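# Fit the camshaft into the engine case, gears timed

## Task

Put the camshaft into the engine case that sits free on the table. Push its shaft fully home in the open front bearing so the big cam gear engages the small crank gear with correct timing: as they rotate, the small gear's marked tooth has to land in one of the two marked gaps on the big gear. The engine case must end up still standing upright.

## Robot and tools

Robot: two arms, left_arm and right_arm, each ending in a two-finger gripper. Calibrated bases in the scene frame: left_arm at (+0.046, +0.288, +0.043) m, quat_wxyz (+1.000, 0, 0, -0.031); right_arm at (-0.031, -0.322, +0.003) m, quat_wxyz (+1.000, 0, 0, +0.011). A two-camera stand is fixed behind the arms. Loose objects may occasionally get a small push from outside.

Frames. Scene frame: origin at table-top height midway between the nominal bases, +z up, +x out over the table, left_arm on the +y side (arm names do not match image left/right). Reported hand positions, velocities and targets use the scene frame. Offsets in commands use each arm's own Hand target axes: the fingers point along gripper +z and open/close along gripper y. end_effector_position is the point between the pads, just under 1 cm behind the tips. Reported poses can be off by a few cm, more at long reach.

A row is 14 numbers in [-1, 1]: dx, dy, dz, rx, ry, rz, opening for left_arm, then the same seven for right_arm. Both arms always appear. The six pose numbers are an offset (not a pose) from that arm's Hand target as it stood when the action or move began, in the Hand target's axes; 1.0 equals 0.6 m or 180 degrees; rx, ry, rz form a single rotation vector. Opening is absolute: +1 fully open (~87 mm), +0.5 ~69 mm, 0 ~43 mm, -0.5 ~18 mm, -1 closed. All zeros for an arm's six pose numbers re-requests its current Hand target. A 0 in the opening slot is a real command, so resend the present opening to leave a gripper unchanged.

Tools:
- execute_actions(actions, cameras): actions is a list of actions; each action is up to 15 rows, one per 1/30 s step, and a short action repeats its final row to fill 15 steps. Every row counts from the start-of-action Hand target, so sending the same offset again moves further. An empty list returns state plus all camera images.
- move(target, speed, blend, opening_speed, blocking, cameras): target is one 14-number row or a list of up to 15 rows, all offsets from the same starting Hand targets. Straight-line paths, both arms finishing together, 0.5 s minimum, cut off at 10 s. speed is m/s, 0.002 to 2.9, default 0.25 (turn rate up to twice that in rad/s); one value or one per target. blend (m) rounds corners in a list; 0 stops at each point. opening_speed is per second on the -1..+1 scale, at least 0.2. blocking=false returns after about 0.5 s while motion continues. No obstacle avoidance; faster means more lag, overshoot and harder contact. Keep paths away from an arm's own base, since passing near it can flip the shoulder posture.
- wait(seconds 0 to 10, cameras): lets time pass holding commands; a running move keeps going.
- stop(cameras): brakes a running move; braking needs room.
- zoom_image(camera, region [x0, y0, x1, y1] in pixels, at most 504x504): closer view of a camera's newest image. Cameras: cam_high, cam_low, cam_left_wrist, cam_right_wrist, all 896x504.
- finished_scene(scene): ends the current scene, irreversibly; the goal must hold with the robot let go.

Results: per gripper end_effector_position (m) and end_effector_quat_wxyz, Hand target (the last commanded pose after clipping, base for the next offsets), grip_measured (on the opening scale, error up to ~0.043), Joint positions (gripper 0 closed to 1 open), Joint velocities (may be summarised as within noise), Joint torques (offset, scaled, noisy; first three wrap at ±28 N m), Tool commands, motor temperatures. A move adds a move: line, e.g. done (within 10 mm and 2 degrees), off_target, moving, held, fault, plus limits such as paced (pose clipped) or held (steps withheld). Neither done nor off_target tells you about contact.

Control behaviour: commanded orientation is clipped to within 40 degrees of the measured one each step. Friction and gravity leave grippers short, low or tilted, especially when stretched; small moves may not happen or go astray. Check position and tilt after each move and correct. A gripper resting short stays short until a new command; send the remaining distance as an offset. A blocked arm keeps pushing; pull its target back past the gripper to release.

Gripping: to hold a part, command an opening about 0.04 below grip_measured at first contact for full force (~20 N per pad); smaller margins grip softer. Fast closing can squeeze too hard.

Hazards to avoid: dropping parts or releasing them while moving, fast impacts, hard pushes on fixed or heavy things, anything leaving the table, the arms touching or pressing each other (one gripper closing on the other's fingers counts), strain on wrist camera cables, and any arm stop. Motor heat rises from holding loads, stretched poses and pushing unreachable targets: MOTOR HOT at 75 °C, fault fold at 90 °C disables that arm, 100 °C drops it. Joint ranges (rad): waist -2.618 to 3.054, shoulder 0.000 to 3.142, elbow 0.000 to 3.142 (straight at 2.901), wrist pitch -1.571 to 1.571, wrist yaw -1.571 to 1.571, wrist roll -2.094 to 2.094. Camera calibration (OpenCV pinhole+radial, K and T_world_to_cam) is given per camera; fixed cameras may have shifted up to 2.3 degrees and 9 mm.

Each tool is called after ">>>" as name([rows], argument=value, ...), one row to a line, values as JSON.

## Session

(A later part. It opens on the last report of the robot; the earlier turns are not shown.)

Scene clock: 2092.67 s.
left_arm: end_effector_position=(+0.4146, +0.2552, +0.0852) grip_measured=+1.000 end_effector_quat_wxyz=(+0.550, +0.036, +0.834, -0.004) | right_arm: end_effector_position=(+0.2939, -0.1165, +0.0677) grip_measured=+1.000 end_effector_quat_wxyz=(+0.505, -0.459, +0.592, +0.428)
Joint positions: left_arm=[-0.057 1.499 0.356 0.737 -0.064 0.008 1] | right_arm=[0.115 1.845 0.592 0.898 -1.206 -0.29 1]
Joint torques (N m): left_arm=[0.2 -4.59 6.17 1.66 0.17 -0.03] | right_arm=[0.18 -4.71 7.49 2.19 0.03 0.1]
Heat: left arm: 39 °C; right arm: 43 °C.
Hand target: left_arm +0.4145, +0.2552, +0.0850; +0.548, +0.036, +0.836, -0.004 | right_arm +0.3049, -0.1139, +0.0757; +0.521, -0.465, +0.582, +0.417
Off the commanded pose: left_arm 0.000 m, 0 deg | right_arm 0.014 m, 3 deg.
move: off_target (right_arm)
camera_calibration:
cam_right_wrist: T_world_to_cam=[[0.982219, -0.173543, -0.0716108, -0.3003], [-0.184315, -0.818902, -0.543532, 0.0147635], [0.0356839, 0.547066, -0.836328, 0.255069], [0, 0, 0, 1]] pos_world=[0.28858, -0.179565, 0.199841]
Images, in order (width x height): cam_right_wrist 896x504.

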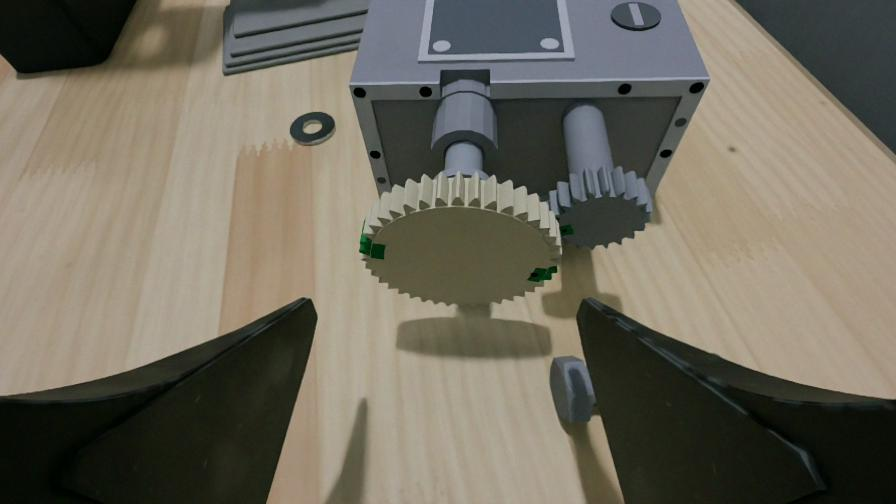

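>>> move(target=[0,0,0,0,0,0,1, 0.013,-0.012,0.01,0,0,0,1], speed=0.05, cameras=["cam_right_wrist","cam_high","cam_low"])

Scene clock: 2126.60 s.
left_arm: end_effector_position=(+0.4146, +0.2552, +0.0852) grip_measured=+1.000 end_effector_quat_wxyz=(+0.550, +0.036, +0.834, -0.004) | right_arm: end_effector_position=(+0.3024, -0.1134, +0.0594) grip_measured=+1.000 end_effector_quat_wxyz=(+0.505, -0.459, +0.593, +0.428)
Joint positions: left_arm=[-0.057 1.499 0.356 0.737 -0.064 0.008 1] | right_arm=[0.122 1.905 0.622 0.933 -1.199 -0.284 1]
Joint torques (N m): left_arm=[0.14 -4.59 6.24 1.6 0.11 -0.14] | right_arm=[0.29 -5.05 7.27 2.2 0.03 0.1]
Heat: left arm: 39 °C; right arm: 44 °C.
Hand target: left_arm +0.4145, +0.2552, +0.0850; +0.548, +0.036, +0.836, -0.004 | right_arm +0.3130, -0.1103, +0.0673; +0.521, -0.465, +0.582, +0.417
Off the commanded pose: left_arm 0.000 m, 0 deg | right_arm 0.014 m, 3 deg.
move: off_target (right_arm)
camera_calibration:
cam_right_wrist: T_world_to_cam=[[0.982016, -0.174634, -0.0717423, -0.308812], [-0.185316, -0.818981, -0.543073, 0.0145525], [0.0360836, 0.546602, -0.836615, 0.245983], [0, 0, 0, 1]] pos_world=[0.297079, -0.176466, 0.191542]
Images, in order (width x height): cam_high 896x504, cam_low 896x504, cam_right_wrist 896x504.

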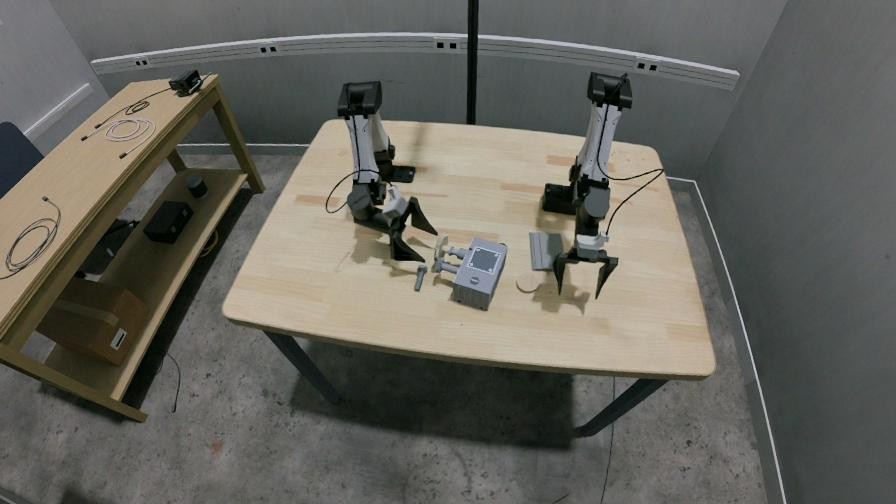

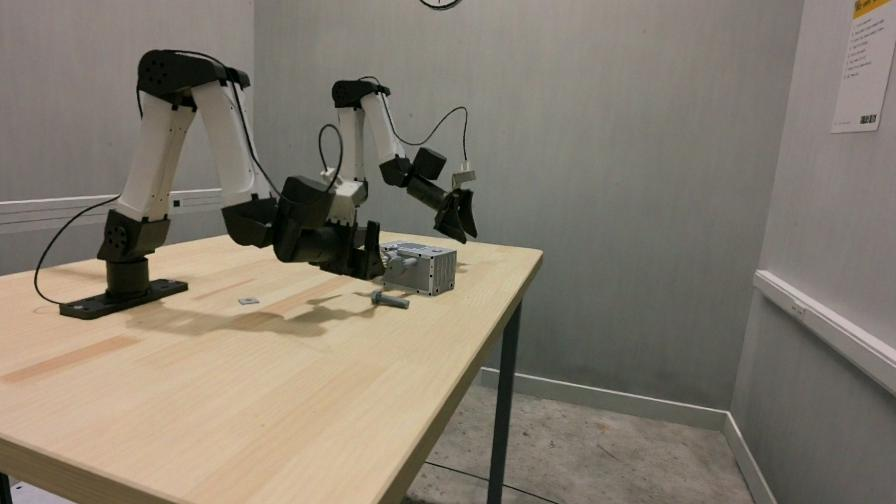

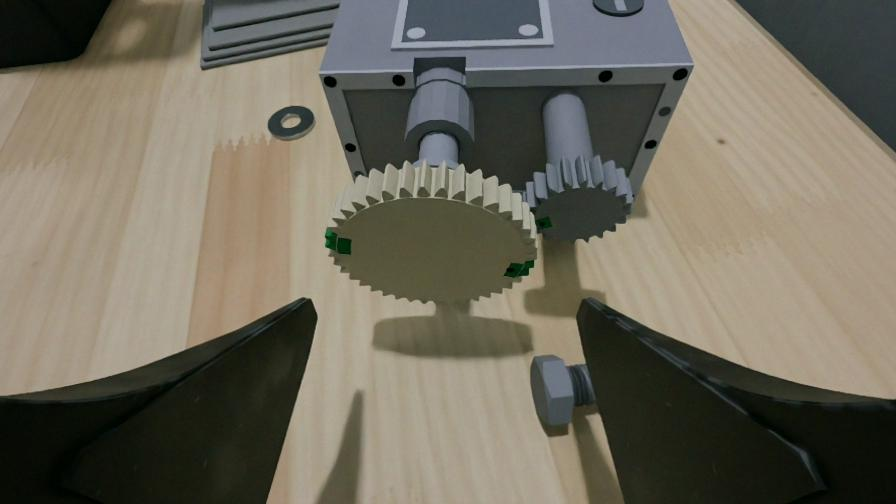

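>>> move(target=[0,0,0,0,0,0,1, 0.004,0.01,0.035,0,0,0,1], speed=0.05, cameras=["cam_right_wrist"])

Scene clock: 2139.50 s.
left_arm: end_effector_position=(+0.4146, +0.2552, +0.0852) grip_measured=+1.000 end_effector_quat_wxyz=(+0.550, +0.036, +0.834, -0.004) | right_arm: end_effector_position=(+0.3002, -0.0926, +0.0537) grip_measured=+1.000 end_effector_quat_wxyz=(+0.503, -0.460, +0.594, +0.427)
Joint positions: left_arm=[-0.057 1.499 0.356 0.737 -0.064 0.008 1] | right_arm=[0.191 1.94 0.622 1.009 -1.134 -0.237 1]
Joint torques (N m): left_arm=[0.01 -4.57 6.3 1.65 0.11 -0.1] | right_arm=[0.21 -5.15 7.38 2.26 0.03 0.09]
Heat: left arm: 39 °C; right arm: 44 °C.
Hand target: left_arm +0.4145, +0.2552, +0.0850; +0.548, +0.036, +0.836, -0.004 | right_arm +0.3117, -0.0890, +0.0627; +0.521, -0.465, +0.582, +0.417
Off the commanded pose: left_arm 0.000 m, 0 deg | right_arm 0.015 m, 3 deg.
move: off_target (right_arm)
camera_calibration:
cam_right_wrist: T_world_to_cam=[[0.982193, -0.173118, -0.0729904, -0.303181], [-0.184888, -0.821628, -0.539207, 0.0275376], [0.0333753, 0.5431, -0.839005, 0.230542], [0, 0, 0, 1]] pos_world=[0.295179, -0.155068, 0.186145]
Images, in order (width x height): cam_right_wrist 896x504.

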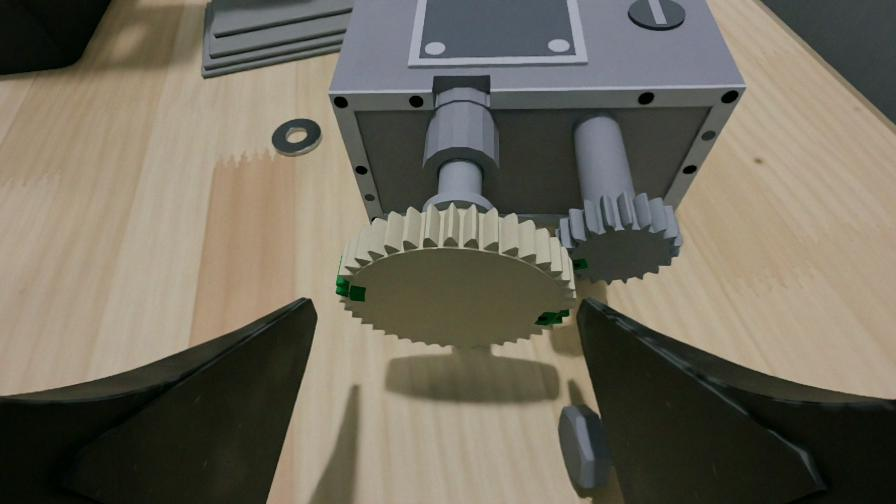

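>>> move(target=[0,0,0,0,0,0,1, 0.003,-0.011,0.013,0,0,0,1], speed=0.05, cameras=["cam_right_wrist"])

Scene clock: 2148.90 s.
left_arm: end_effector_position=(+0.4146, +0.2552, +0.0852) grip_measured=+1.000 end_effector_quat_wxyz=(+0.550, +0.036, +0.834, -0.004) | right_arm: end_effector_position=(+0.3091, -0.0871, +0.0515) grip_measured=+1.000 end_effector_quat_wxyz=(+0.503, -0.461, +0.593, +0.427)
Joint positions: left_arm=[-0.057 1.499 0.356 0.737 -0.064 0.008 1] | right_arm=[0.202 1.976 0.662 1.012 -1.123 -0.23 1]
Joint torques (N m): left_arm=[0.14 -4.59 6.26 1.65 0.14 -0.07] | right_arm=[0.34 -5.42 7.2 2.28 0.09 0.1]
Heat: left arm: 39 °C; right arm: 44 °C.
Hand target: left_arm +0.4145, +0.2552, +0.0850; +0.548, +0.036, +0.836, -0.004 | right_arm +0.3199, -0.0830, +0.0601; +0.521, -0.465, +0.582, +0.417
Off the commanded pose: left_arm 0.000 m, 0 deg | right_arm 0.014 m, 3 deg.
move: off_target (right_arm)
camera_calibration:
cam_right_wrist: T_world_to_cam=[[0.982339, -0.172864, -0.0716098, -0.311312], [-0.183905, -0.821485, -0.539761, 0.0322405], [0.0344788, 0.543397, -0.838767, 0.225135], [0, 0, 0, 1]] pos_world=[0.30398, -0.149667, 0.183945]
Images, in order (width x height): cam_right_wrist 896x504.

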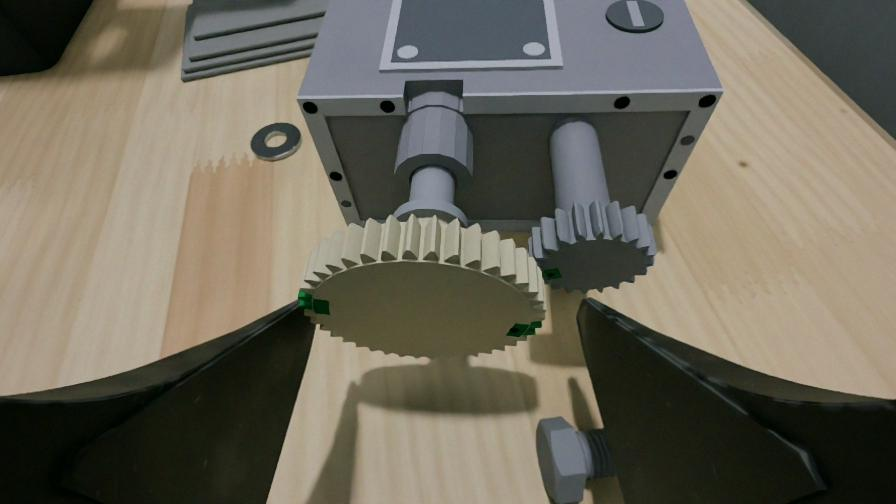

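>>> move(target=[0,0,0,0,0,0,1, -0.002,0.009,0.001,0,0,0,1], speed=0.05, cameras=["cam_right_wrist"])

Scene clock: 2157.23 s.
left_arm: end_effector_position=(+0.4146, +0.2552, +0.0852) grip_measured=+1.000 end_effector_quat_wxyz=(+0.550, +0.036, +0.834, -0.004) | right_arm: end_effector_position=(+0.3093, -0.0842, +0.0523) grip_measured=+1.000 end_effector_quat_wxyz=(+0.505, -0.462, +0.592, +0.425)
Joint positions: left_arm=[-0.057 1.499 0.356 0.737 -0.064 0.008 1] | right_arm=[0.212 1.976 0.662 1.022 -1.112 -0.226 1]
Joint torques (N m): left_arm=[0.1 -4.6 6.11 1.67 0.11 -0.09] | right_arm=[0.35 -6.45 5.48 2.27 0.05 0.11]
Heat: left arm: 39 °C; right arm: 44 °C.
Hand target: left_arm +0.4145, +0.2552, +0.0850; +0.548, +0.036, +0.836, -0.004 | right_arm +0.3147, -0.0812, +0.0613; +0.521, -0.465, +0.582, +0.417
Off the commanded pose: left_arm 0.000 m, 0 deg | right_arm 0.011 m, 2 deg.
move: off_target (right_arm)
camera_calibration:
cam_right_wrist: T_world_to_cam=[[0.982464, -0.174459, -0.0657907, -0.311397], [-0.182046, -0.821283, -0.540697, 0.034648], [0.040297, 0.543193, -0.838641, 0.222385], [0, 0, 0, 1]] pos_world=[0.303283, -0.146668, 0.184748]
Images, in order (width x height): cam_right_wrist 896x504.

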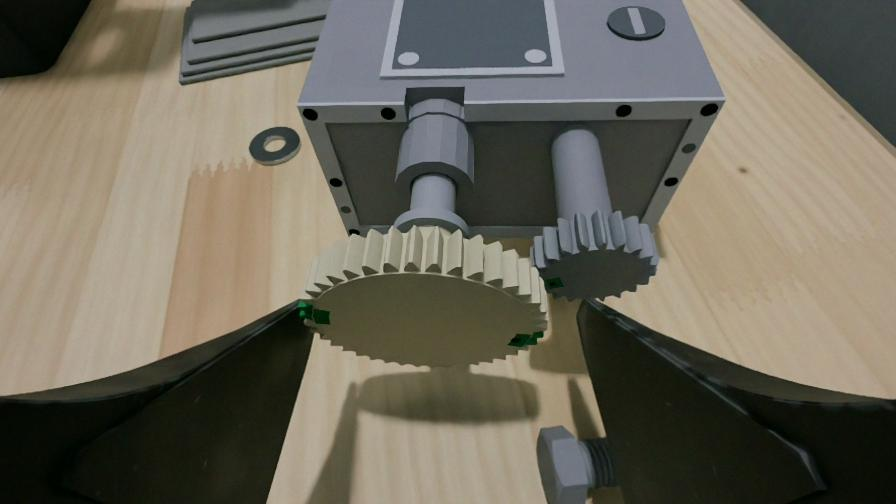

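>>> move(target=[0,0,0,0,0,0,1, -0.002,0.008,-0.012,0,0,0,1], speed=0.05, cameras=["cam_right_wrist"])

Scene clock: 2162.23 s.
left_arm: end_effector_position=(+0.4146, +0.2552, +0.0852) grip_measured=+1.000 end_effector_quat_wxyz=(+0.550, +0.036, +0.834, -0.004) | right_arm: end_effector_position=(+0.3038, -0.0855, +0.0487) grip_measured=+1.000 end_effector_quat_wxyz=(+0.500, -0.459, +0.597, +0.428)
Joint positions: left_arm=[-0.057 1.499 0.356 0.737 -0.064 0.008 1] | right_arm=[0.212 1.972 0.642 1.023 -1.112 -0.225 1]
Joint torques (N m): left_arm=[0.09 -4.38 6.28 1.66 0.15 -0.07] | right_arm=[-0.66 -8.17 4.42 2.22 -0.07 0.01]
Heat: left arm: 39 °C; right arm: 44 °C.
Hand target: left_arm +0.4145, +0.2552, +0.0850; +0.548, +0.036, +0.836, -0.004 | right_arm +0.3085, -0.0870, +0.0632; +0.521, -0.465, +0.582, +0.417
Off the commanded pose: left_arm 0.000 m, 0 deg | right_arm 0.015 m, 3 deg.
move: off_target (right_arm)
camera_calibration:
cam_right_wrist: T_world_to_cam=[[0.981267, -0.175404, -0.0796789, -0.305486], [-0.190568, -0.823059, -0.535031, 0.032727], [0.028266, 0.540193, -0.841067, 0.223853], [0, 0, 0, 1]] pos_world=[0.299672, -0.147571, 0.181444]
Images, in order (width x height): cam_right_wrist 896x504.

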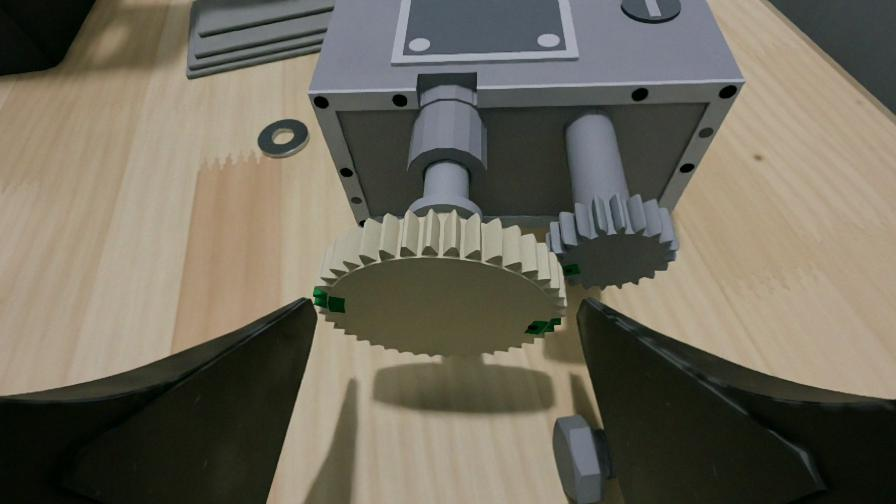

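>>> move(target=[0,0,0,0,0,0,1, 0,0,0.004,0,0,0,0.52], opening_speed=0.4, speed=0.03, cameras=["cam_right_wrist"])

>>> move(target=[0,0,0,0,0,0,1, 0,0,0,0,0,-0.035,0.48], opening_speed=0.4, speed=0.05, cameras=["cam_right_wrist"])

Scene clock: 2175.60 s.
left_arm: end_effector_position=(+0.4146, +0.2552, +0.0852) grip_measured=+1.000 end_effector_quat_wxyz=(+0.550, +0.036, +0.834, -0.004) | right_arm: end_effector_position=(+0.3038, -0.0855, +0.0487) grip_measured=+0.568 end_effector_quat_wxyz=(+0.500, -0.459, +0.597, +0.428)
Joint positions: left_arm=[-0.057 1.499 0.356 0.737 -0.064 0.008 1] | right_arm=[0.212 1.972 0.642 1.023 -1.112 -0.225 0.784]
Joint torques (N m): left_arm=[0.09 -4.64 6.19 1.66 0.11 -0.05] | right_arm=[-0.14 -7.86 4.79 2.27 -0.01 0.05]
Heat: left arm: 39 °C; right arm: 43 °C.
Hand target: left_arm +0.4145, +0.2552, +0.0850; +0.548, +0.036, +0.836, -0.004 | right_arm +0.3090, -0.0847, +0.0629; +0.521, -0.465, +0.582, +0.417
Off the commanded pose: left_arm 0.000 m, 0 deg | right_arm 0.015 m, 3 deg.
move: off_target (right_arm)
camera_calibration:
cam_right_wrist: T_world_to_cam=[[0.981267, -0.175404, -0.0796789, -0.305486], [-0.190568, -0.823059, -0.535031, 0.032727], [0.028266, 0.540193, -0.841067, 0.223853], [0, 0, 0, 1]] pos_world=[0.299672, -0.147571, 0.181444]
Images, in order (width x height): cam_right_wrist 896x504.

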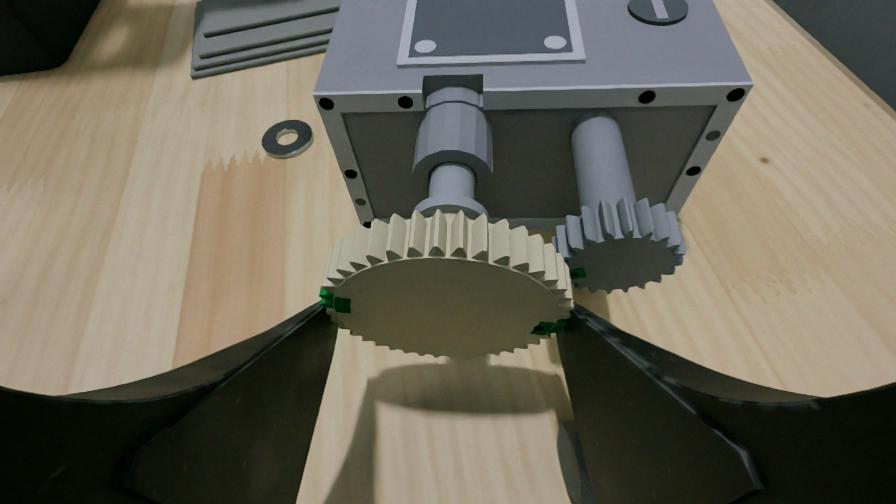

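Scene clock: 2177.10 s.
left_arm: end_effector_position=(+0.4146, +0.2552, +0.0852) grip_measured=+1.000 end_effector_quat_wxyz=(+0.550, +0.036, +0.834, -0.004) | right_arm: end_effector_position=(+0.3049, -0.0867, +0.0487) grip_measured=+0.568 end_effector_quat_wxyz=(+0.519, -0.481, +0.579, +0.405)
Joint positions: left_arm=[-0.057 1.499 0.356 0.737 -0.064 0.008 1] | right_arm=[0.213 1.965 0.627 1.036 -1.103 -0.301 0.784]
Joint torques (N m): left_arm=[0.35 -4.44 6.16 1.65 0.13 -0.1] | right_arm=[0.24 -7.86 4.44 2.27 -0.03 -0.27]
Heat: left arm: 39 °C; right arm: 43 °C.
Hand target: left_arm +0.4145, +0.2552, +0.0850; +0.548, +0.036, +0.836, -0.004 | right_arm +0.3090, -0.0847, +0.0628; +0.543, -0.496, +0.556, +0.388
Off the commanded pose: left_arm 0.000 m, 0 deg | right_arm 0.015 m, 5 deg.
move: off_target (right_arm)
camera_calibration:
cam_right_wrist: T_world_to_cam=[[0.985013, -0.172475, 0.000960821, -0.311628], [-0.145317, -0.832883, -0.53403, 0.0172214], [0.0929073, 0.525887, -0.845465, 0.203799], [0, 0, 0, 1]] pos_world=[0.290526, -0.14658, 0.181801]
Images, in order (width x height): cam_right_wrist 896x504.

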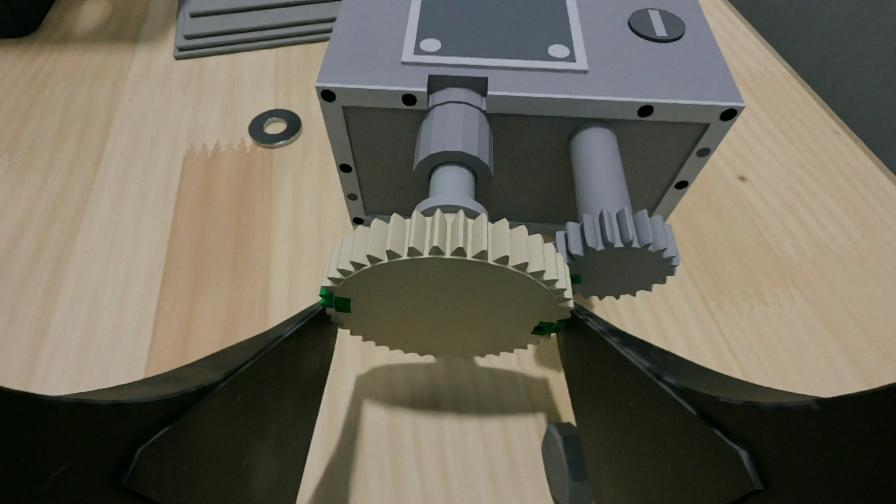

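>>> move(target=[0,0,0,0,0,0,1, -0.003,0,0.02,0,0,0,0.48], speed=0.02, cameras=["cam_right_wrist"])

Scene clock: 2199.37 s.
left_arm: end_effector_position=(+0.4146, +0.2552, +0.0852) grip_measured=+1.000 end_effector_quat_wxyz=(+0.550, +0.036, +0.834, -0.004) | right_arm: end_effector_position=(+0.3041, -0.0785, +0.0487) grip_measured=+0.568 end_effector_quat_wxyz=(+0.521, -0.485, +0.578, +0.399)
Joint positions: left_arm=[-0.057 1.499 0.356 0.737 -0.064 0.008 1] | right_arm=[0.243 1.965 0.627 1.046 -1.07 -0.302 0.784]
Joint torques (N m): left_arm=[0.08 -4.64 6.13 1.63 0.11 -0.07] | right_arm=[0.65 -6.79 6.38 2.29 -0.01 -0.07]
Heat: left arm: 39 °C; right arm: 44 °C.
Hand target: left_arm +0.4145, +0.2552, +0.0850; +0.548, +0.036, +0.836, -0.004 | right_arm +0.3114, -0.0728, +0.0633; +0.543, -0.496, +0.556, +0.388
Off the commanded pose: left_arm 0.000 m, 0 deg | right_arm 0.017 m, 4 deg.
move: off_target (right_arm)
camera_calibration:
cam_right_wrist: T_world_to_cam=[[0.98452, -0.174651, 0.0147309, -0.310033], [-0.140437, -0.836349, -0.529904, 0.022054], [0.104868, 0.519633, -0.847929, 0.195489], [0, 0, 0, 1]] pos_world=[0.287831, -0.137285, 0.182014]
Images, in order (width x height): cam_right_wrist 896x504.

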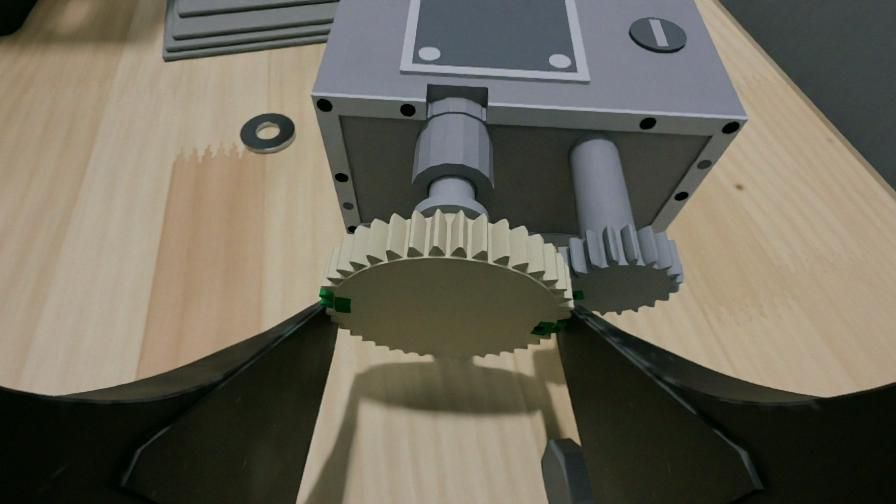

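>>> zoom_image(camera="cam_right_wrist", region=[480, 180, 704, 348])

Scaled by 2.250 from the camera's 896x504 image, which has a finer 1280x720 frame.

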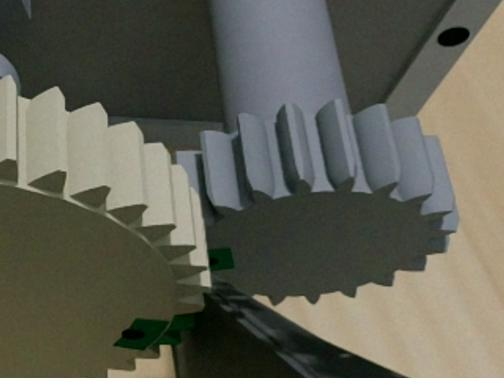

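>>> move(target=[0,0,0,0,0,0,1, -0.001,0,0.01,0,0,-0.005,0.48], speed=0.02, cameras=["cam_right_wrist"])

>>> zoom_image(camera="cam_right_wrist", region=[480, 180, 704, 348])

Scene clock: 2245.43 s.
left_arm: end_effector_position=(+0.4146, +0.2552, +0.0852) grip_measured=+1.000 end_effector_quat_wxyz=(+0.550, +0.036, +0.834, -0.004) | right_arm: end_effector_position=(+0.3042, -0.0781, +0.0488) grip_measured=+0.568 end_effector_quat_wxyz=(+0.522, -0.486, +0.577, +0.398)
Joint positions: left_arm=[-0.057 1.499 0.356 0.737 -0.064 0.008 1] | right_arm=[0.244 1.965 0.627 1.047 -1.067 -0.305 0.784]
Joint torques (N m): left_arm=[0.05 -4.66 6.17 1.63 0.14 -0.09] | right_arm=[1.95 -6.3 7.09 2.36 0.14 -0.11]
Heat: left arm: 39 °C; right arm: 44 °C.
Hand target: left_arm +0.4145, +0.2552, +0.0850; +0.548, +0.036, +0.836, -0.004 | right_arm +0.3127, -0.0669, +0.0632; +0.546, -0.501, +0.552, +0.384
Off the commanded pose: left_arm 0.000 m, 0 deg | right_arm 0.020 m, 5 deg.
move: off_target (right_arm)
camera_calibration:
cam_right_wrist: T_world_to_cam=[[0.984415, -0.174855, 0.018767, -0.310385], [-0.138561, -0.836915, -0.529504, 0.0217417], [0.108293, 0.518652, -0.8481, 0.194175], [0, 0, 0, 1]] pos_world=[0.287533, -0.136786, 0.182018]
Images, in order (width x height): cam_right_wrist 896x504.

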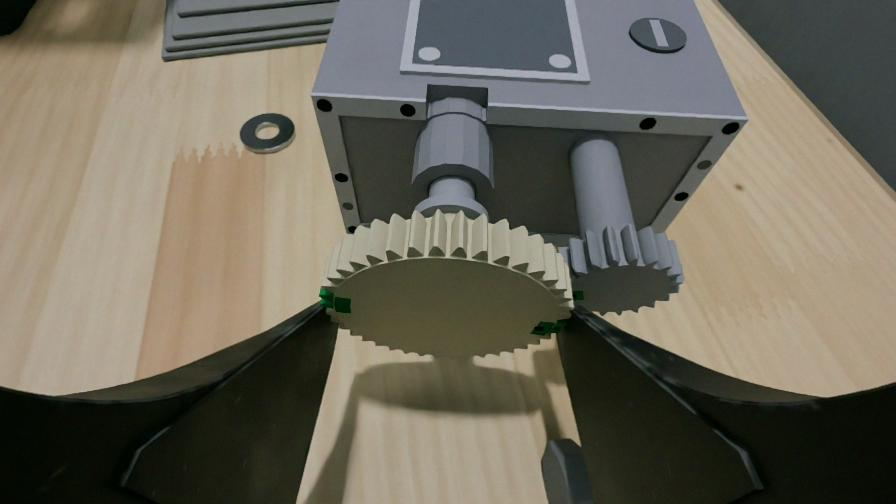

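Scaled by 2.250 from the camera's 896x504 image, which has a finer 1280x720 frame.

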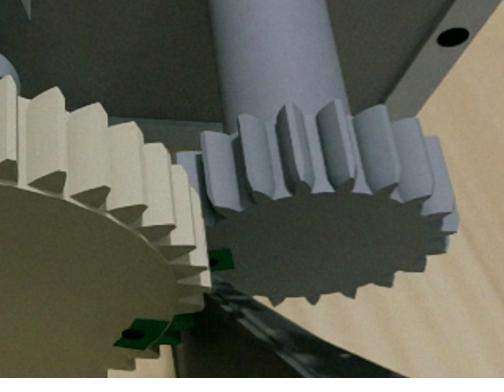

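>>> move(target=[0,0,0,0,0,0,1, 0,0,0.0,0,0,-0.02,0.46], speed=0.03, cameras=["cam_right_wrist"])

>>> zoom_image(camera="cam_right_wrist", region=[480, 180, 704, 348])

Scene clock: 2256.10 s.
left_arm: end_effector_position=(+0.4146, +0.2552, +0.0852) grip_measured=+1.000 end_effector_quat_wxyz=(+0.550, +0.036, +0.834, -0.004) | right_arm: end_effector_position=(+0.3050, -0.0782, +0.0489) grip_measured=+0.568 end_effector_quat_wxyz=(+0.526, -0.492, +0.572, +0.393)
Joint positions: left_arm=[-0.057 1.499 0.356 0.737 -0.064 0.008 1] | right_arm=[0.245 1.965 0.627 1.047 -1.067 -0.325 0.784]
Joint torques (N m): left_arm=[0.18 -4.56 6.32 1.68 0.11 -0.14] | right_arm=[2.21 -6.6 6.17 2.44 0.17 -0.54]
Heat: left arm: 39 °C; right arm: 44 °C.
Hand target: left_arm +0.4145, +0.2552, +0.0850; +0.548, +0.036, +0.836, -0.004 | right_arm +0.3127, -0.0669, +0.0632; +0.558, -0.518, +0.536, +0.366
Off the commanded pose: left_arm 0.000 m, 0 deg | right_arm 0.020 m, 7 deg.
move: off_target (right_arm)
camera_calibration:
cam_right_wrist: T_world_to_cam=[[0.98439, -0.171511, 0.0394996, -0.311852], [-0.125085, -0.839649, -0.52853, 0.0175194], [0.123814, 0.515338, -0.847995, 0.189217], [0, 0, 0, 1]] pos_world=[0.285748, -0.136287, 0.182033]
Images, in order (width x height): cam_right_wrist 896x504.

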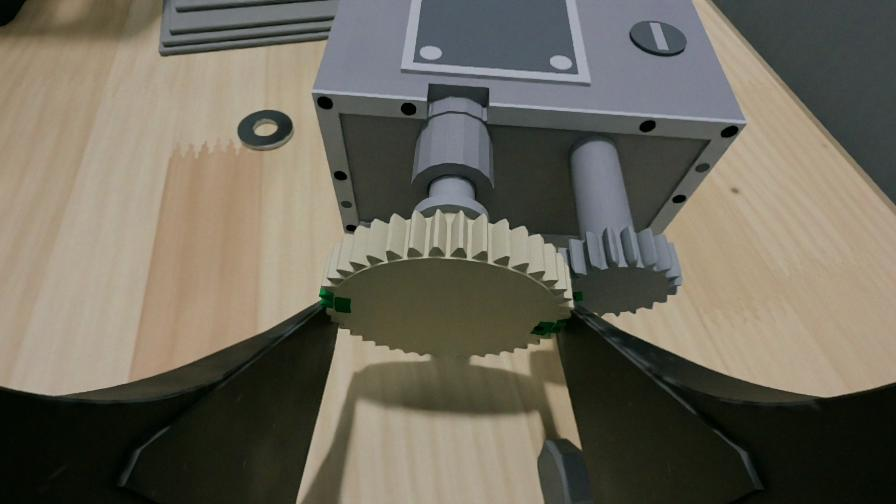

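Scaled by 2.250 from the camera's 896x504 image, which has a finer 1280x720 frame.

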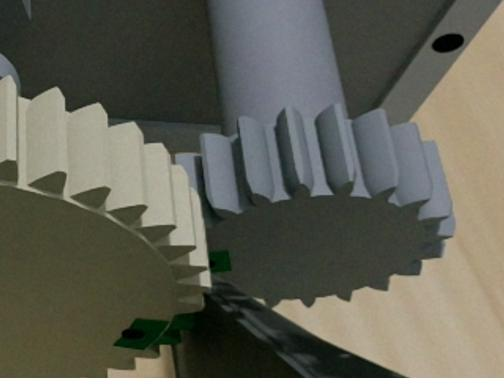

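>>> move([
  [0,0,0,0,0,0,1, 0.004,0,-0.019,0,0,0,0.48],
  [0,0,0,0,0,0,1, 0.004,0,-0.019,0,0,0,0.75],
  [0,0,0,0,0,0,1, 0.004,0,-0.028,0,0,0,0.75],
], opening_speed=0.5, speed=0.03, cameras=["cam_right_wrist"])

Scene clock: 2266.20 s.
left_arm: end_effector_position=(+0.4146, +0.2552, +0.0852) grip_measured=+1.000 end_effector_quat_wxyz=(+0.550, +0.036, +0.834, -0.004) | right_arm: end_effector_position=(+0.3084, -0.0823, +0.0490) grip_measured=+0.750 end_effector_quat_wxyz=(+0.541, -0.509, +0.556, +0.373)
Joint positions: left_arm=[-0.057 1.499 0.356 0.737 -0.064 0.008 1] | right_arm=[0.234 1.965 0.621 1.054 -1.072 -0.393 0.875]
Joint torques (N m): left_arm=[0.17 -4.6 6.16 1.63 0.11 -0.11] | right_arm=[-0.75 -7.86 4.07 2.21 -0.26 -0.09]
Heat: left arm: 39 °C; right arm: 44 °C.
Hand target: left_arm +0.4145, +0.2552, +0.0850; +0.548, +0.036, +0.836, -0.004 | right_arm +0.3094, -0.0835, +0.0627; +0.558, -0.518, +0.536, +0.366
Off the commanded pose: left_arm 0.000 m, 0 deg | right_arm 0.014 m, 3 deg.
move: off_target (right_arm); target 2's new opening was sent with right_arm's hand 0.015 m and 5 deg from that target
camera_calibration:
cam_right_wrist: T_world_to_cam=[[0.980094, -0.167327, 0.106858, -0.317613], [-0.0873662, -0.846805, -0.52468, 0.00201514], [0.17828, 0.504899, -0.844567, 0.173209], [0, 0, 0, 1]] pos_world=[0.280587, -0.138892, 0.181283]
Images, in order (width x height): cam_right_wrist 896x504.

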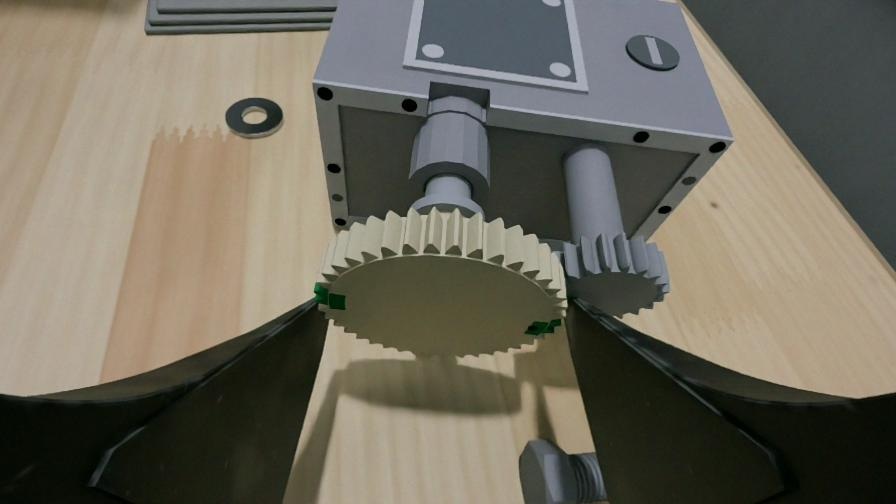

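>>> move(target=[0,0,0,0,0,0,1, 0.0,-0.002,-0.011,0,0,0,0.78], speed=0.03, cameras=["cam_right_wrist"])

>>> zoom_image(camera="cam_right_wrist", region=[280, 100, 704, 348])

Scene clock: 2283.33 s.
left_arm: end_effector_position=(+0.4146, +0.2552, +0.0852) grip_measured=+1.000 end_effector_quat_wxyz=(+0.550, +0.036, +0.834, -0.004) | right_arm: end_effector_position=(+0.3085, -0.0891, +0.0508) grip_measured=+0.780 end_effector_quat_wxyz=(+0.544, -0.510, +0.553, +0.372)
Joint positions: left_arm=[-0.057 1.499 0.356 0.737 -0.064 0.008 1] | right_arm=[0.212 1.956 0.612 1.054 -1.094 -0.403 0.89]
Joint torques (N m): left_arm=[0.14 -4.52 6.2 1.68 0.14 -0.08] | right_arm=[-0.7 -7.95 4.27 2.04 -0.26 -0.07]
Heat: left arm: 39 °C; right arm: 44 °C.
Hand target: left_arm +0.4145, +0.2552, +0.0850; +0.548, +0.036, +0.836, -0.004 | right_arm +0.3091, -0.0902, +0.0637; +0.558, -0.518, +0.536, +0.366
Off the commanded pose: left_arm 0.000 m, 0 deg | right_arm 0.013 m, 3 deg.
move: off_target (right_arm)
camera_calibration:
cam_right_wrist: T_world_to_cam=[[0.97918, -0.167562, 0.114586, -0.319085], [-0.0827514, -0.844934, -0.52843, -0.00377202], [0.185362, 0.507946, -0.841209, 0.176074], [0, 0, 0, 1]] pos_world=[0.279492, -0.14609, 0.182685]
Images, in order (width x height): cam_right_wrist 896x504.

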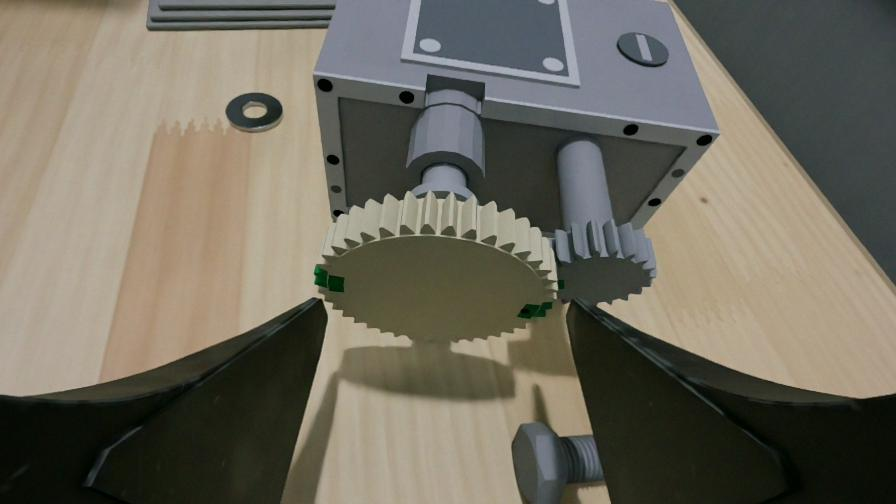

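Scaled by 1.189 from the camera's 896x504 image, which has a finer 1280x720 frame.

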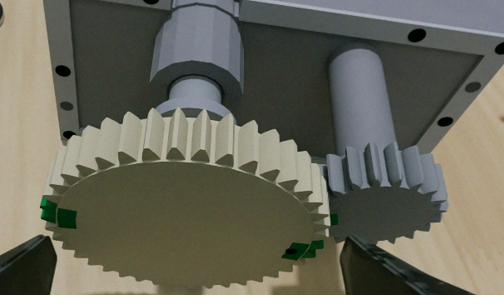

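>>> move([
  [0,0,0,0,0,0,1, 0.0,0.003,0,0,0,0,0.78],
  [0,0,0,0,0,0,1, 0.0,0.003,0,0,0,0,0.47],
  [0,0,0,0,0,0,1, -0.003,0.003,0.02,0,0,0,0.47],
], opening_speed=0.4, speed=0.02, cameras=["cam_right_wrist"])

>>> zoom_image(camera="cam_right_wrist", region=[280, 100, 704, 348])

Scene clock: 2292.80 s.
left_arm: end_effector_position=(+0.4146, +0.2552, +0.0852) grip_measured=+1.000 end_effector_quat_wxyz=(+0.550, +0.036, +0.834, -0.004) | right_arm: end_effector_position=(+0.3052, -0.0872, +0.0497) grip_measured=+0.471 end_effector_quat_wxyz=(+0.542, -0.511, +0.553, +0.373)
Joint positions: left_arm=[-0.057 1.499 0.356 0.737 -0.064 0.008 1] | right_arm=[0.22 1.954 0.605 1.055 -1.091 -0.405 0.735]
Joint torques (N m): left_arm=[0.1 -4.4 6.31 1.63 0.12 -0.12] | right_arm=[1.69 -6.94 6.06 2.23 0.1 0.16]
Motor temperatures (°C): left_arm=[22 32 33 39 22 22 22] | right_arm=[23 37 40 43 23 24 24]
Heat: left arm: 39 °C; right arm: 43 °C.
Hand target: left_arm +0.4145, +0.2552, +0.0850; +0.548, +0.036, +0.836, -0.004 | right_arm +0.3097, -0.0780, +0.0638; +0.558, -0.518, +0.536, +0.366
Off the commanded pose: left_arm 0.000 m, 0 deg | right_arm 0.018 m, 3 deg.
move: off_target (right_arm); target 2's new opening was sent with right_arm's hand 0.014 m and 3 deg from that target
camera_calibration:
cam_right_wrist: T_world_to_cam=[[0.980265, -0.162514, 0.112558, -0.315194], [-0.0798915, -0.84648, -0.526393, -0.00407893], [0.180825, 0.507012, -0.842758, 0.176153], [0, 0, 0, 1]] pos_world=[0.276795, -0.143988, 0.181785]
Images, in order (width x height): cam_right_wrist 896x504.

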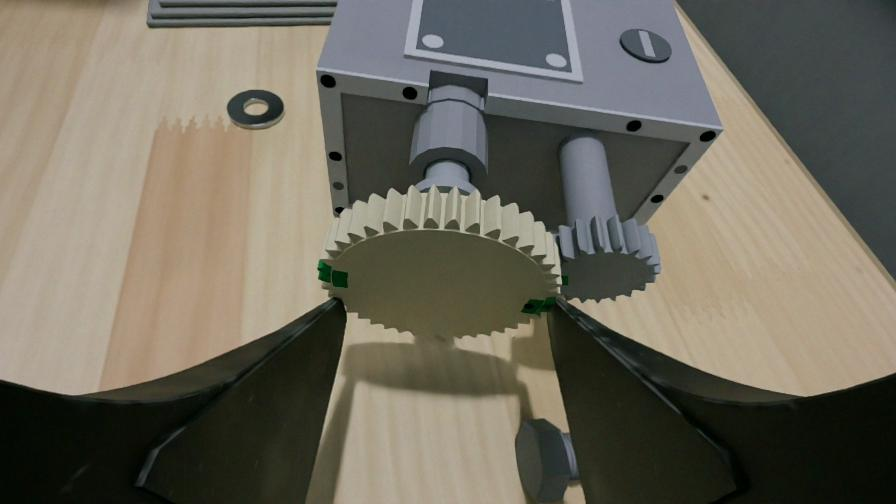

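Scaled by 1.189 from the camera's 896x504 image, which has a finer 1280x720 frame.

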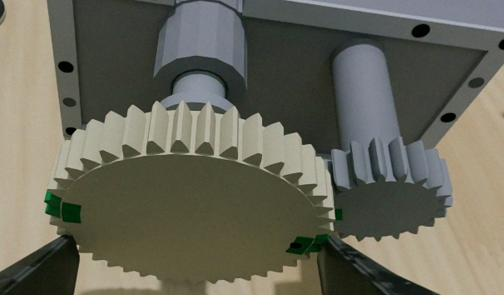

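>>> move([
  [0,0,0,0,0,0,1, 0.0,0.0,-0.018,0,0,0,0.8],
  [0,0,0,0,0,0,1, -0.015,0.003,-0.018,0,0,0,0.8],
  [0,0,0,0,0,0,1, -0.015,0.003,-0.01,0,0,0,0.8],
], opening_speed=0.5, speed=0.03, cameras=["cam_right_wrist"])

Scene clock: 2303.30 s.
left_arm: end_effector_position=(+0.4146, +0.2552, +0.0852) grip_measured=+1.000 end_effector_quat_wxyz=(+0.550, +0.036, +0.834, -0.004) | right_arm: end_effector_position=(+0.3046, -0.0846, +0.0649) grip_measured=+0.800 end_effector_quat_wxyz=(+0.552, -0.516, +0.541, +0.368)
Joint positions: left_arm=[-0.057 1.499 0.356 0.737 -0.064 0.008 1] | right_arm=[0.228 1.903 0.601 1.044 -1.088 -0.404 0.9]
Joint torques (N m): left_arm=[0.17 -4.63 6.06 1.63 0.13 -0.11] | right_arm=[0.36 -6.94 5.22 1.89 -0.01 0.11]
Heat: left arm: 39 °C; right arm: 44 °C.
Hand target: left_arm +0.4145, +0.2552, +0.0850; +0.548, +0.036, +0.836, -0.004 | right_arm +0.3052, -0.0820, +0.0729; +0.558, -0.518, +0.536, +0.366
Off the commanded pose: left_arm 0.000 m, 0 deg | right_arm 0.008 m, 1 deg.
move: done
camera_calibration:
cam_right_wrist: T_world_to_cam=[[0.976756, -0.159038, 0.143718, -0.31648], [-0.0584453, -0.842656, -0.53527, 0.000448671], [0.206233, 0.514429, -0.832365, 0.180058], [0, 0, 0, 1]] pos_world=[0.272016, -0.142581, 0.195598]
Images, in order (width x height): cam_right_wrist 896x504.

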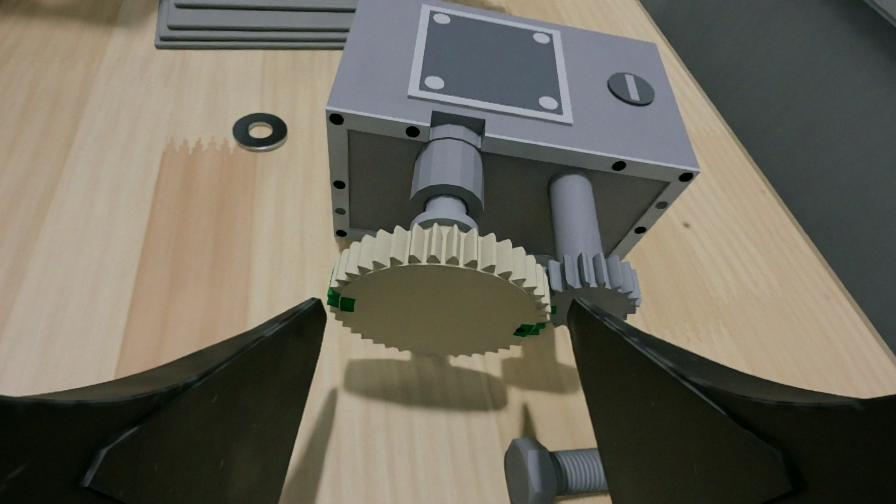

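>>> move(target=[0,0,0,0,0,0,1, 0.007,0.0,0.002,0,0,0,0.8], speed=0.03, cameras=["cam_right_wrist"])

Scene clock: 2309.13 s.
left_arm: end_effector_position=(+0.4146, +0.2552, +0.0852) grip_measured=+1.000 end_effector_quat_wxyz=(+0.550, +0.036, +0.834, -0.004) | right_arm: end_effector_position=(+0.3046, -0.0846, +0.0649) grip_measured=+0.800 end_effector_quat_wxyz=(+0.552, -0.516, +0.541, +0.368)
Joint positions: left_arm=[-0.057 1.499 0.356 0.737 -0.064 0.008 1] | right_arm=[0.228 1.903 0.601 1.044 -1.088 -0.404 0.9]
Joint torques (N m): left_arm=[0.2 -4.56 6.06 1.65 0.12 -0.09] | right_arm=[0.44 -5.31 5.39 2.11 0 0.11]
Heat: left arm: 39 °C; right arm: 43 °C.
Hand target: left_arm +0.4145, +0.2552, +0.0850; +0.548, +0.036, +0.836, -0.004 | right_arm +0.3062, -0.0815, +0.0687; +0.558, -0.518, +0.536, +0.366
Off the commanded pose: left_arm 0.000 m, 0 deg | right_arm 0.005 m, 1 deg.
move: done
camera_calibration:
cam_right_wrist: T_world_to_cam=[[0.976756, -0.159038, 0.143718, -0.31648], [-0.0584453, -0.842656, -0.53527, 0.000448671], [0.206233, 0.514429, -0.832365, 0.180058], [0, 0, 0, 1]] pos_world=[0.272016, -0.142581, 0.195598]
Images, in order (width x height): cam_right_wrist 896x504.

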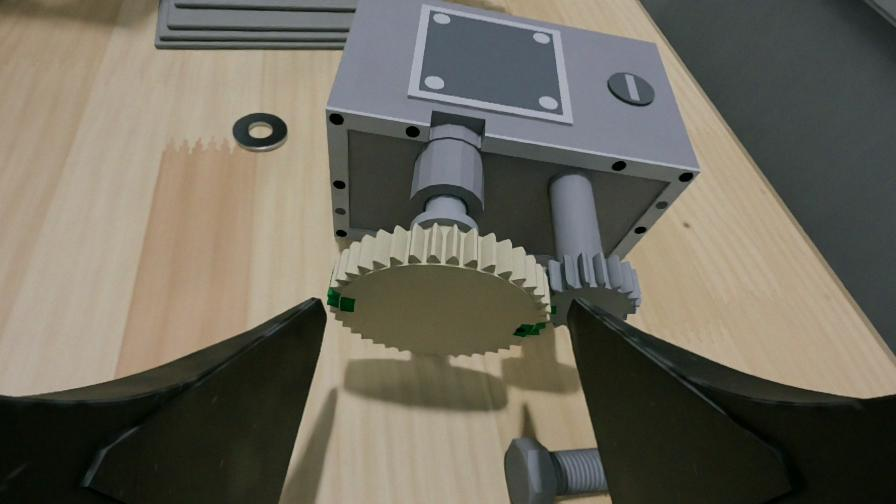

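>>> move(target=[0,0,0,0,0,0,1, 0.006,0.0,0.003,0,0,0,0.8], speed=0.03, cameras=["cam_right_wrist"])

Scene clock: 2314.37 s.
left_arm: end_effector_position=(+0.4146, +0.2552, +0.0852) grip_measured=+1.000 end_effector_quat_wxyz=(+0.550, +0.036, +0.834, -0.004) | right_arm: end_effector_position=(+0.3030, -0.0835, +0.0597) grip_measured=+0.800 end_effector_quat_wxyz=(+0.547, -0.516, +0.544, +0.372)
Joint positions: left_arm=[-0.057 1.499 0.356 0.737 -0.064 0.008 1] | right_arm=[0.231 1.919 0.601 1.046 -1.088 -0.404 0.9]
Joint torques (N m): left_arm=[0.2 -4.53 6.16 1.62 0.17 -0.07] | right_arm=[0.36 -5.05 5.6 2.27 0.03 0.11]
Heat: left arm: 39 °C; right arm: 44 °C.
Hand target: left_arm +0.4145, +0.2552, +0.0850; +0.548, +0.036, +0.836, -0.004 | right_arm +0.3071, -0.0803, +0.0649; +0.558, -0.518, +0.536, +0.366
Off the commanded pose: left_arm 0.000 m, 0 deg | right_arm 0.007 m, 2 deg.
move: done
camera_calibration:
cam_right_wrist: T_world_to_cam=[[0.979127, -0.154864, 0.131637, -0.31372], [-0.0621177, -0.84467, -0.531671, -0.000837114], [0.193527, 0.512396, -0.836659, 0.179333], [0, 0, 0, 1]] pos_world=[0.272414, -0.141181, 0.190893]
Images, in order (width x height): cam_right_wrist 896x504.

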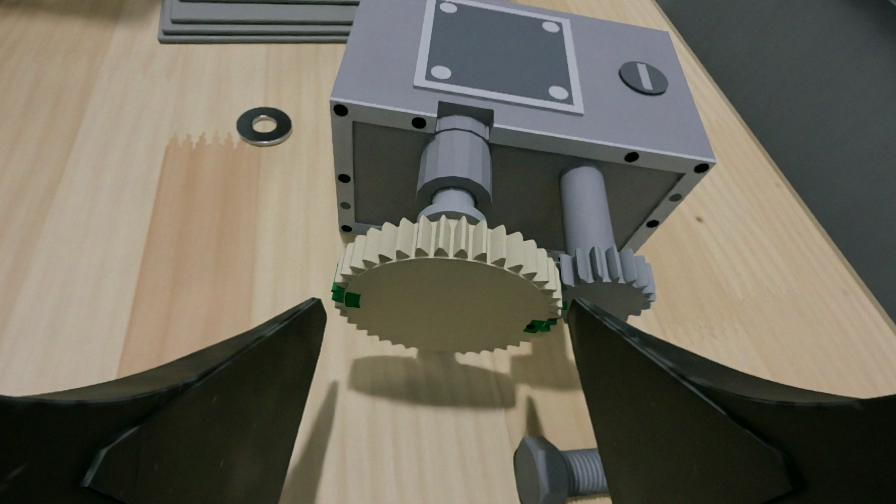

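>>> move([
  [0,0,0,0,0,0,1, 0.0,0.0,0,0,0,0,0.5],
  [0,0,0,0,0,0,1, -0.003,0.0,0.018,0,0,0,0.5],
], opening_speed=0.4, speed=0.02, cameras=["cam_right_wrist"])

>>> zoom_image(camera="cam_right_wrist", region=[280, 100, 704, 348])

Scene clock: 2324.80 s.
left_arm: end_effector_position=(+0.4146, +0.2552, +0.0852) grip_measured=+1.000 end_effector_quat_wxyz=(+0.550, +0.036, +0.834, -0.004) | right_arm: end_effector_position=(+0.3035, -0.0789, +0.0598) grip_measured=+0.569 end_effector_quat_wxyz=(+0.551, -0.517, +0.542, +0.367)
Joint positions: left_arm=[-0.057 1.499 0.356 0.737 -0.064 0.008 1] | right_arm=[0.247 1.925 0.601 1.066 -1.068 -0.402 0.784]
Joint torques (N m): left_arm=[-0.01 -4.51 6.22 1.67 0.13 -0.09] | right_arm=[1.63 -4.64 7.35 2.14 0.15 0.26]
Heat: left arm: 39 °C; right arm: 44 °C.
Hand target: left_arm +0.4145, +0.2552, +0.0850; +0.548, +0.036, +0.836, -0.004 | right_arm +0.3092, -0.0695, +0.0656; +0.558, -0.518, +0.536, +0.366
Off the commanded pose: left_arm 0.000 m, 0 deg | right_arm 0.012 m, 1 deg.
move: off_target (right_arm)
camera_calibration:
cam_right_wrist: T_world_to_cam=[[0.976887, -0.158017, 0.143954, -0.313839], [-0.058349, -0.844995, -0.531581, 0.00189651], [0.205639, 0.510895, -0.834685, 0.173018], [0, 0, 0, 1]] pos_world=[0.271117, -0.136383, 0.190602]
Images, in order (width x height): cam_right_wrist 896x504.

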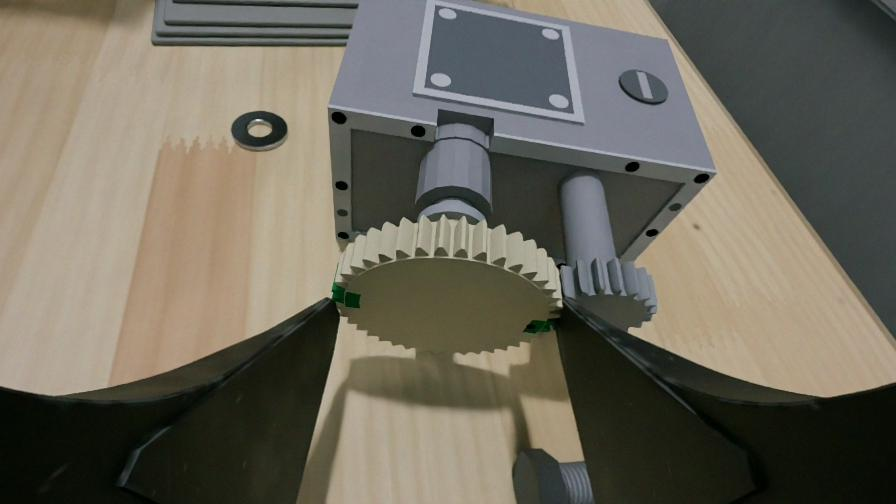

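Scaled by 1.189 from the camera's 896x504 image, which has a finer 1280x720 frame.

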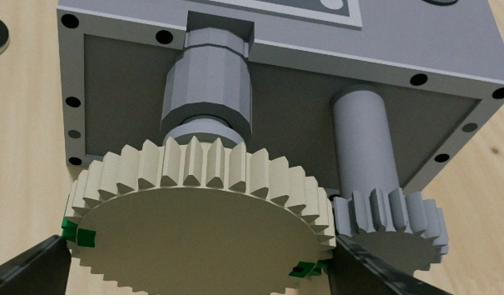

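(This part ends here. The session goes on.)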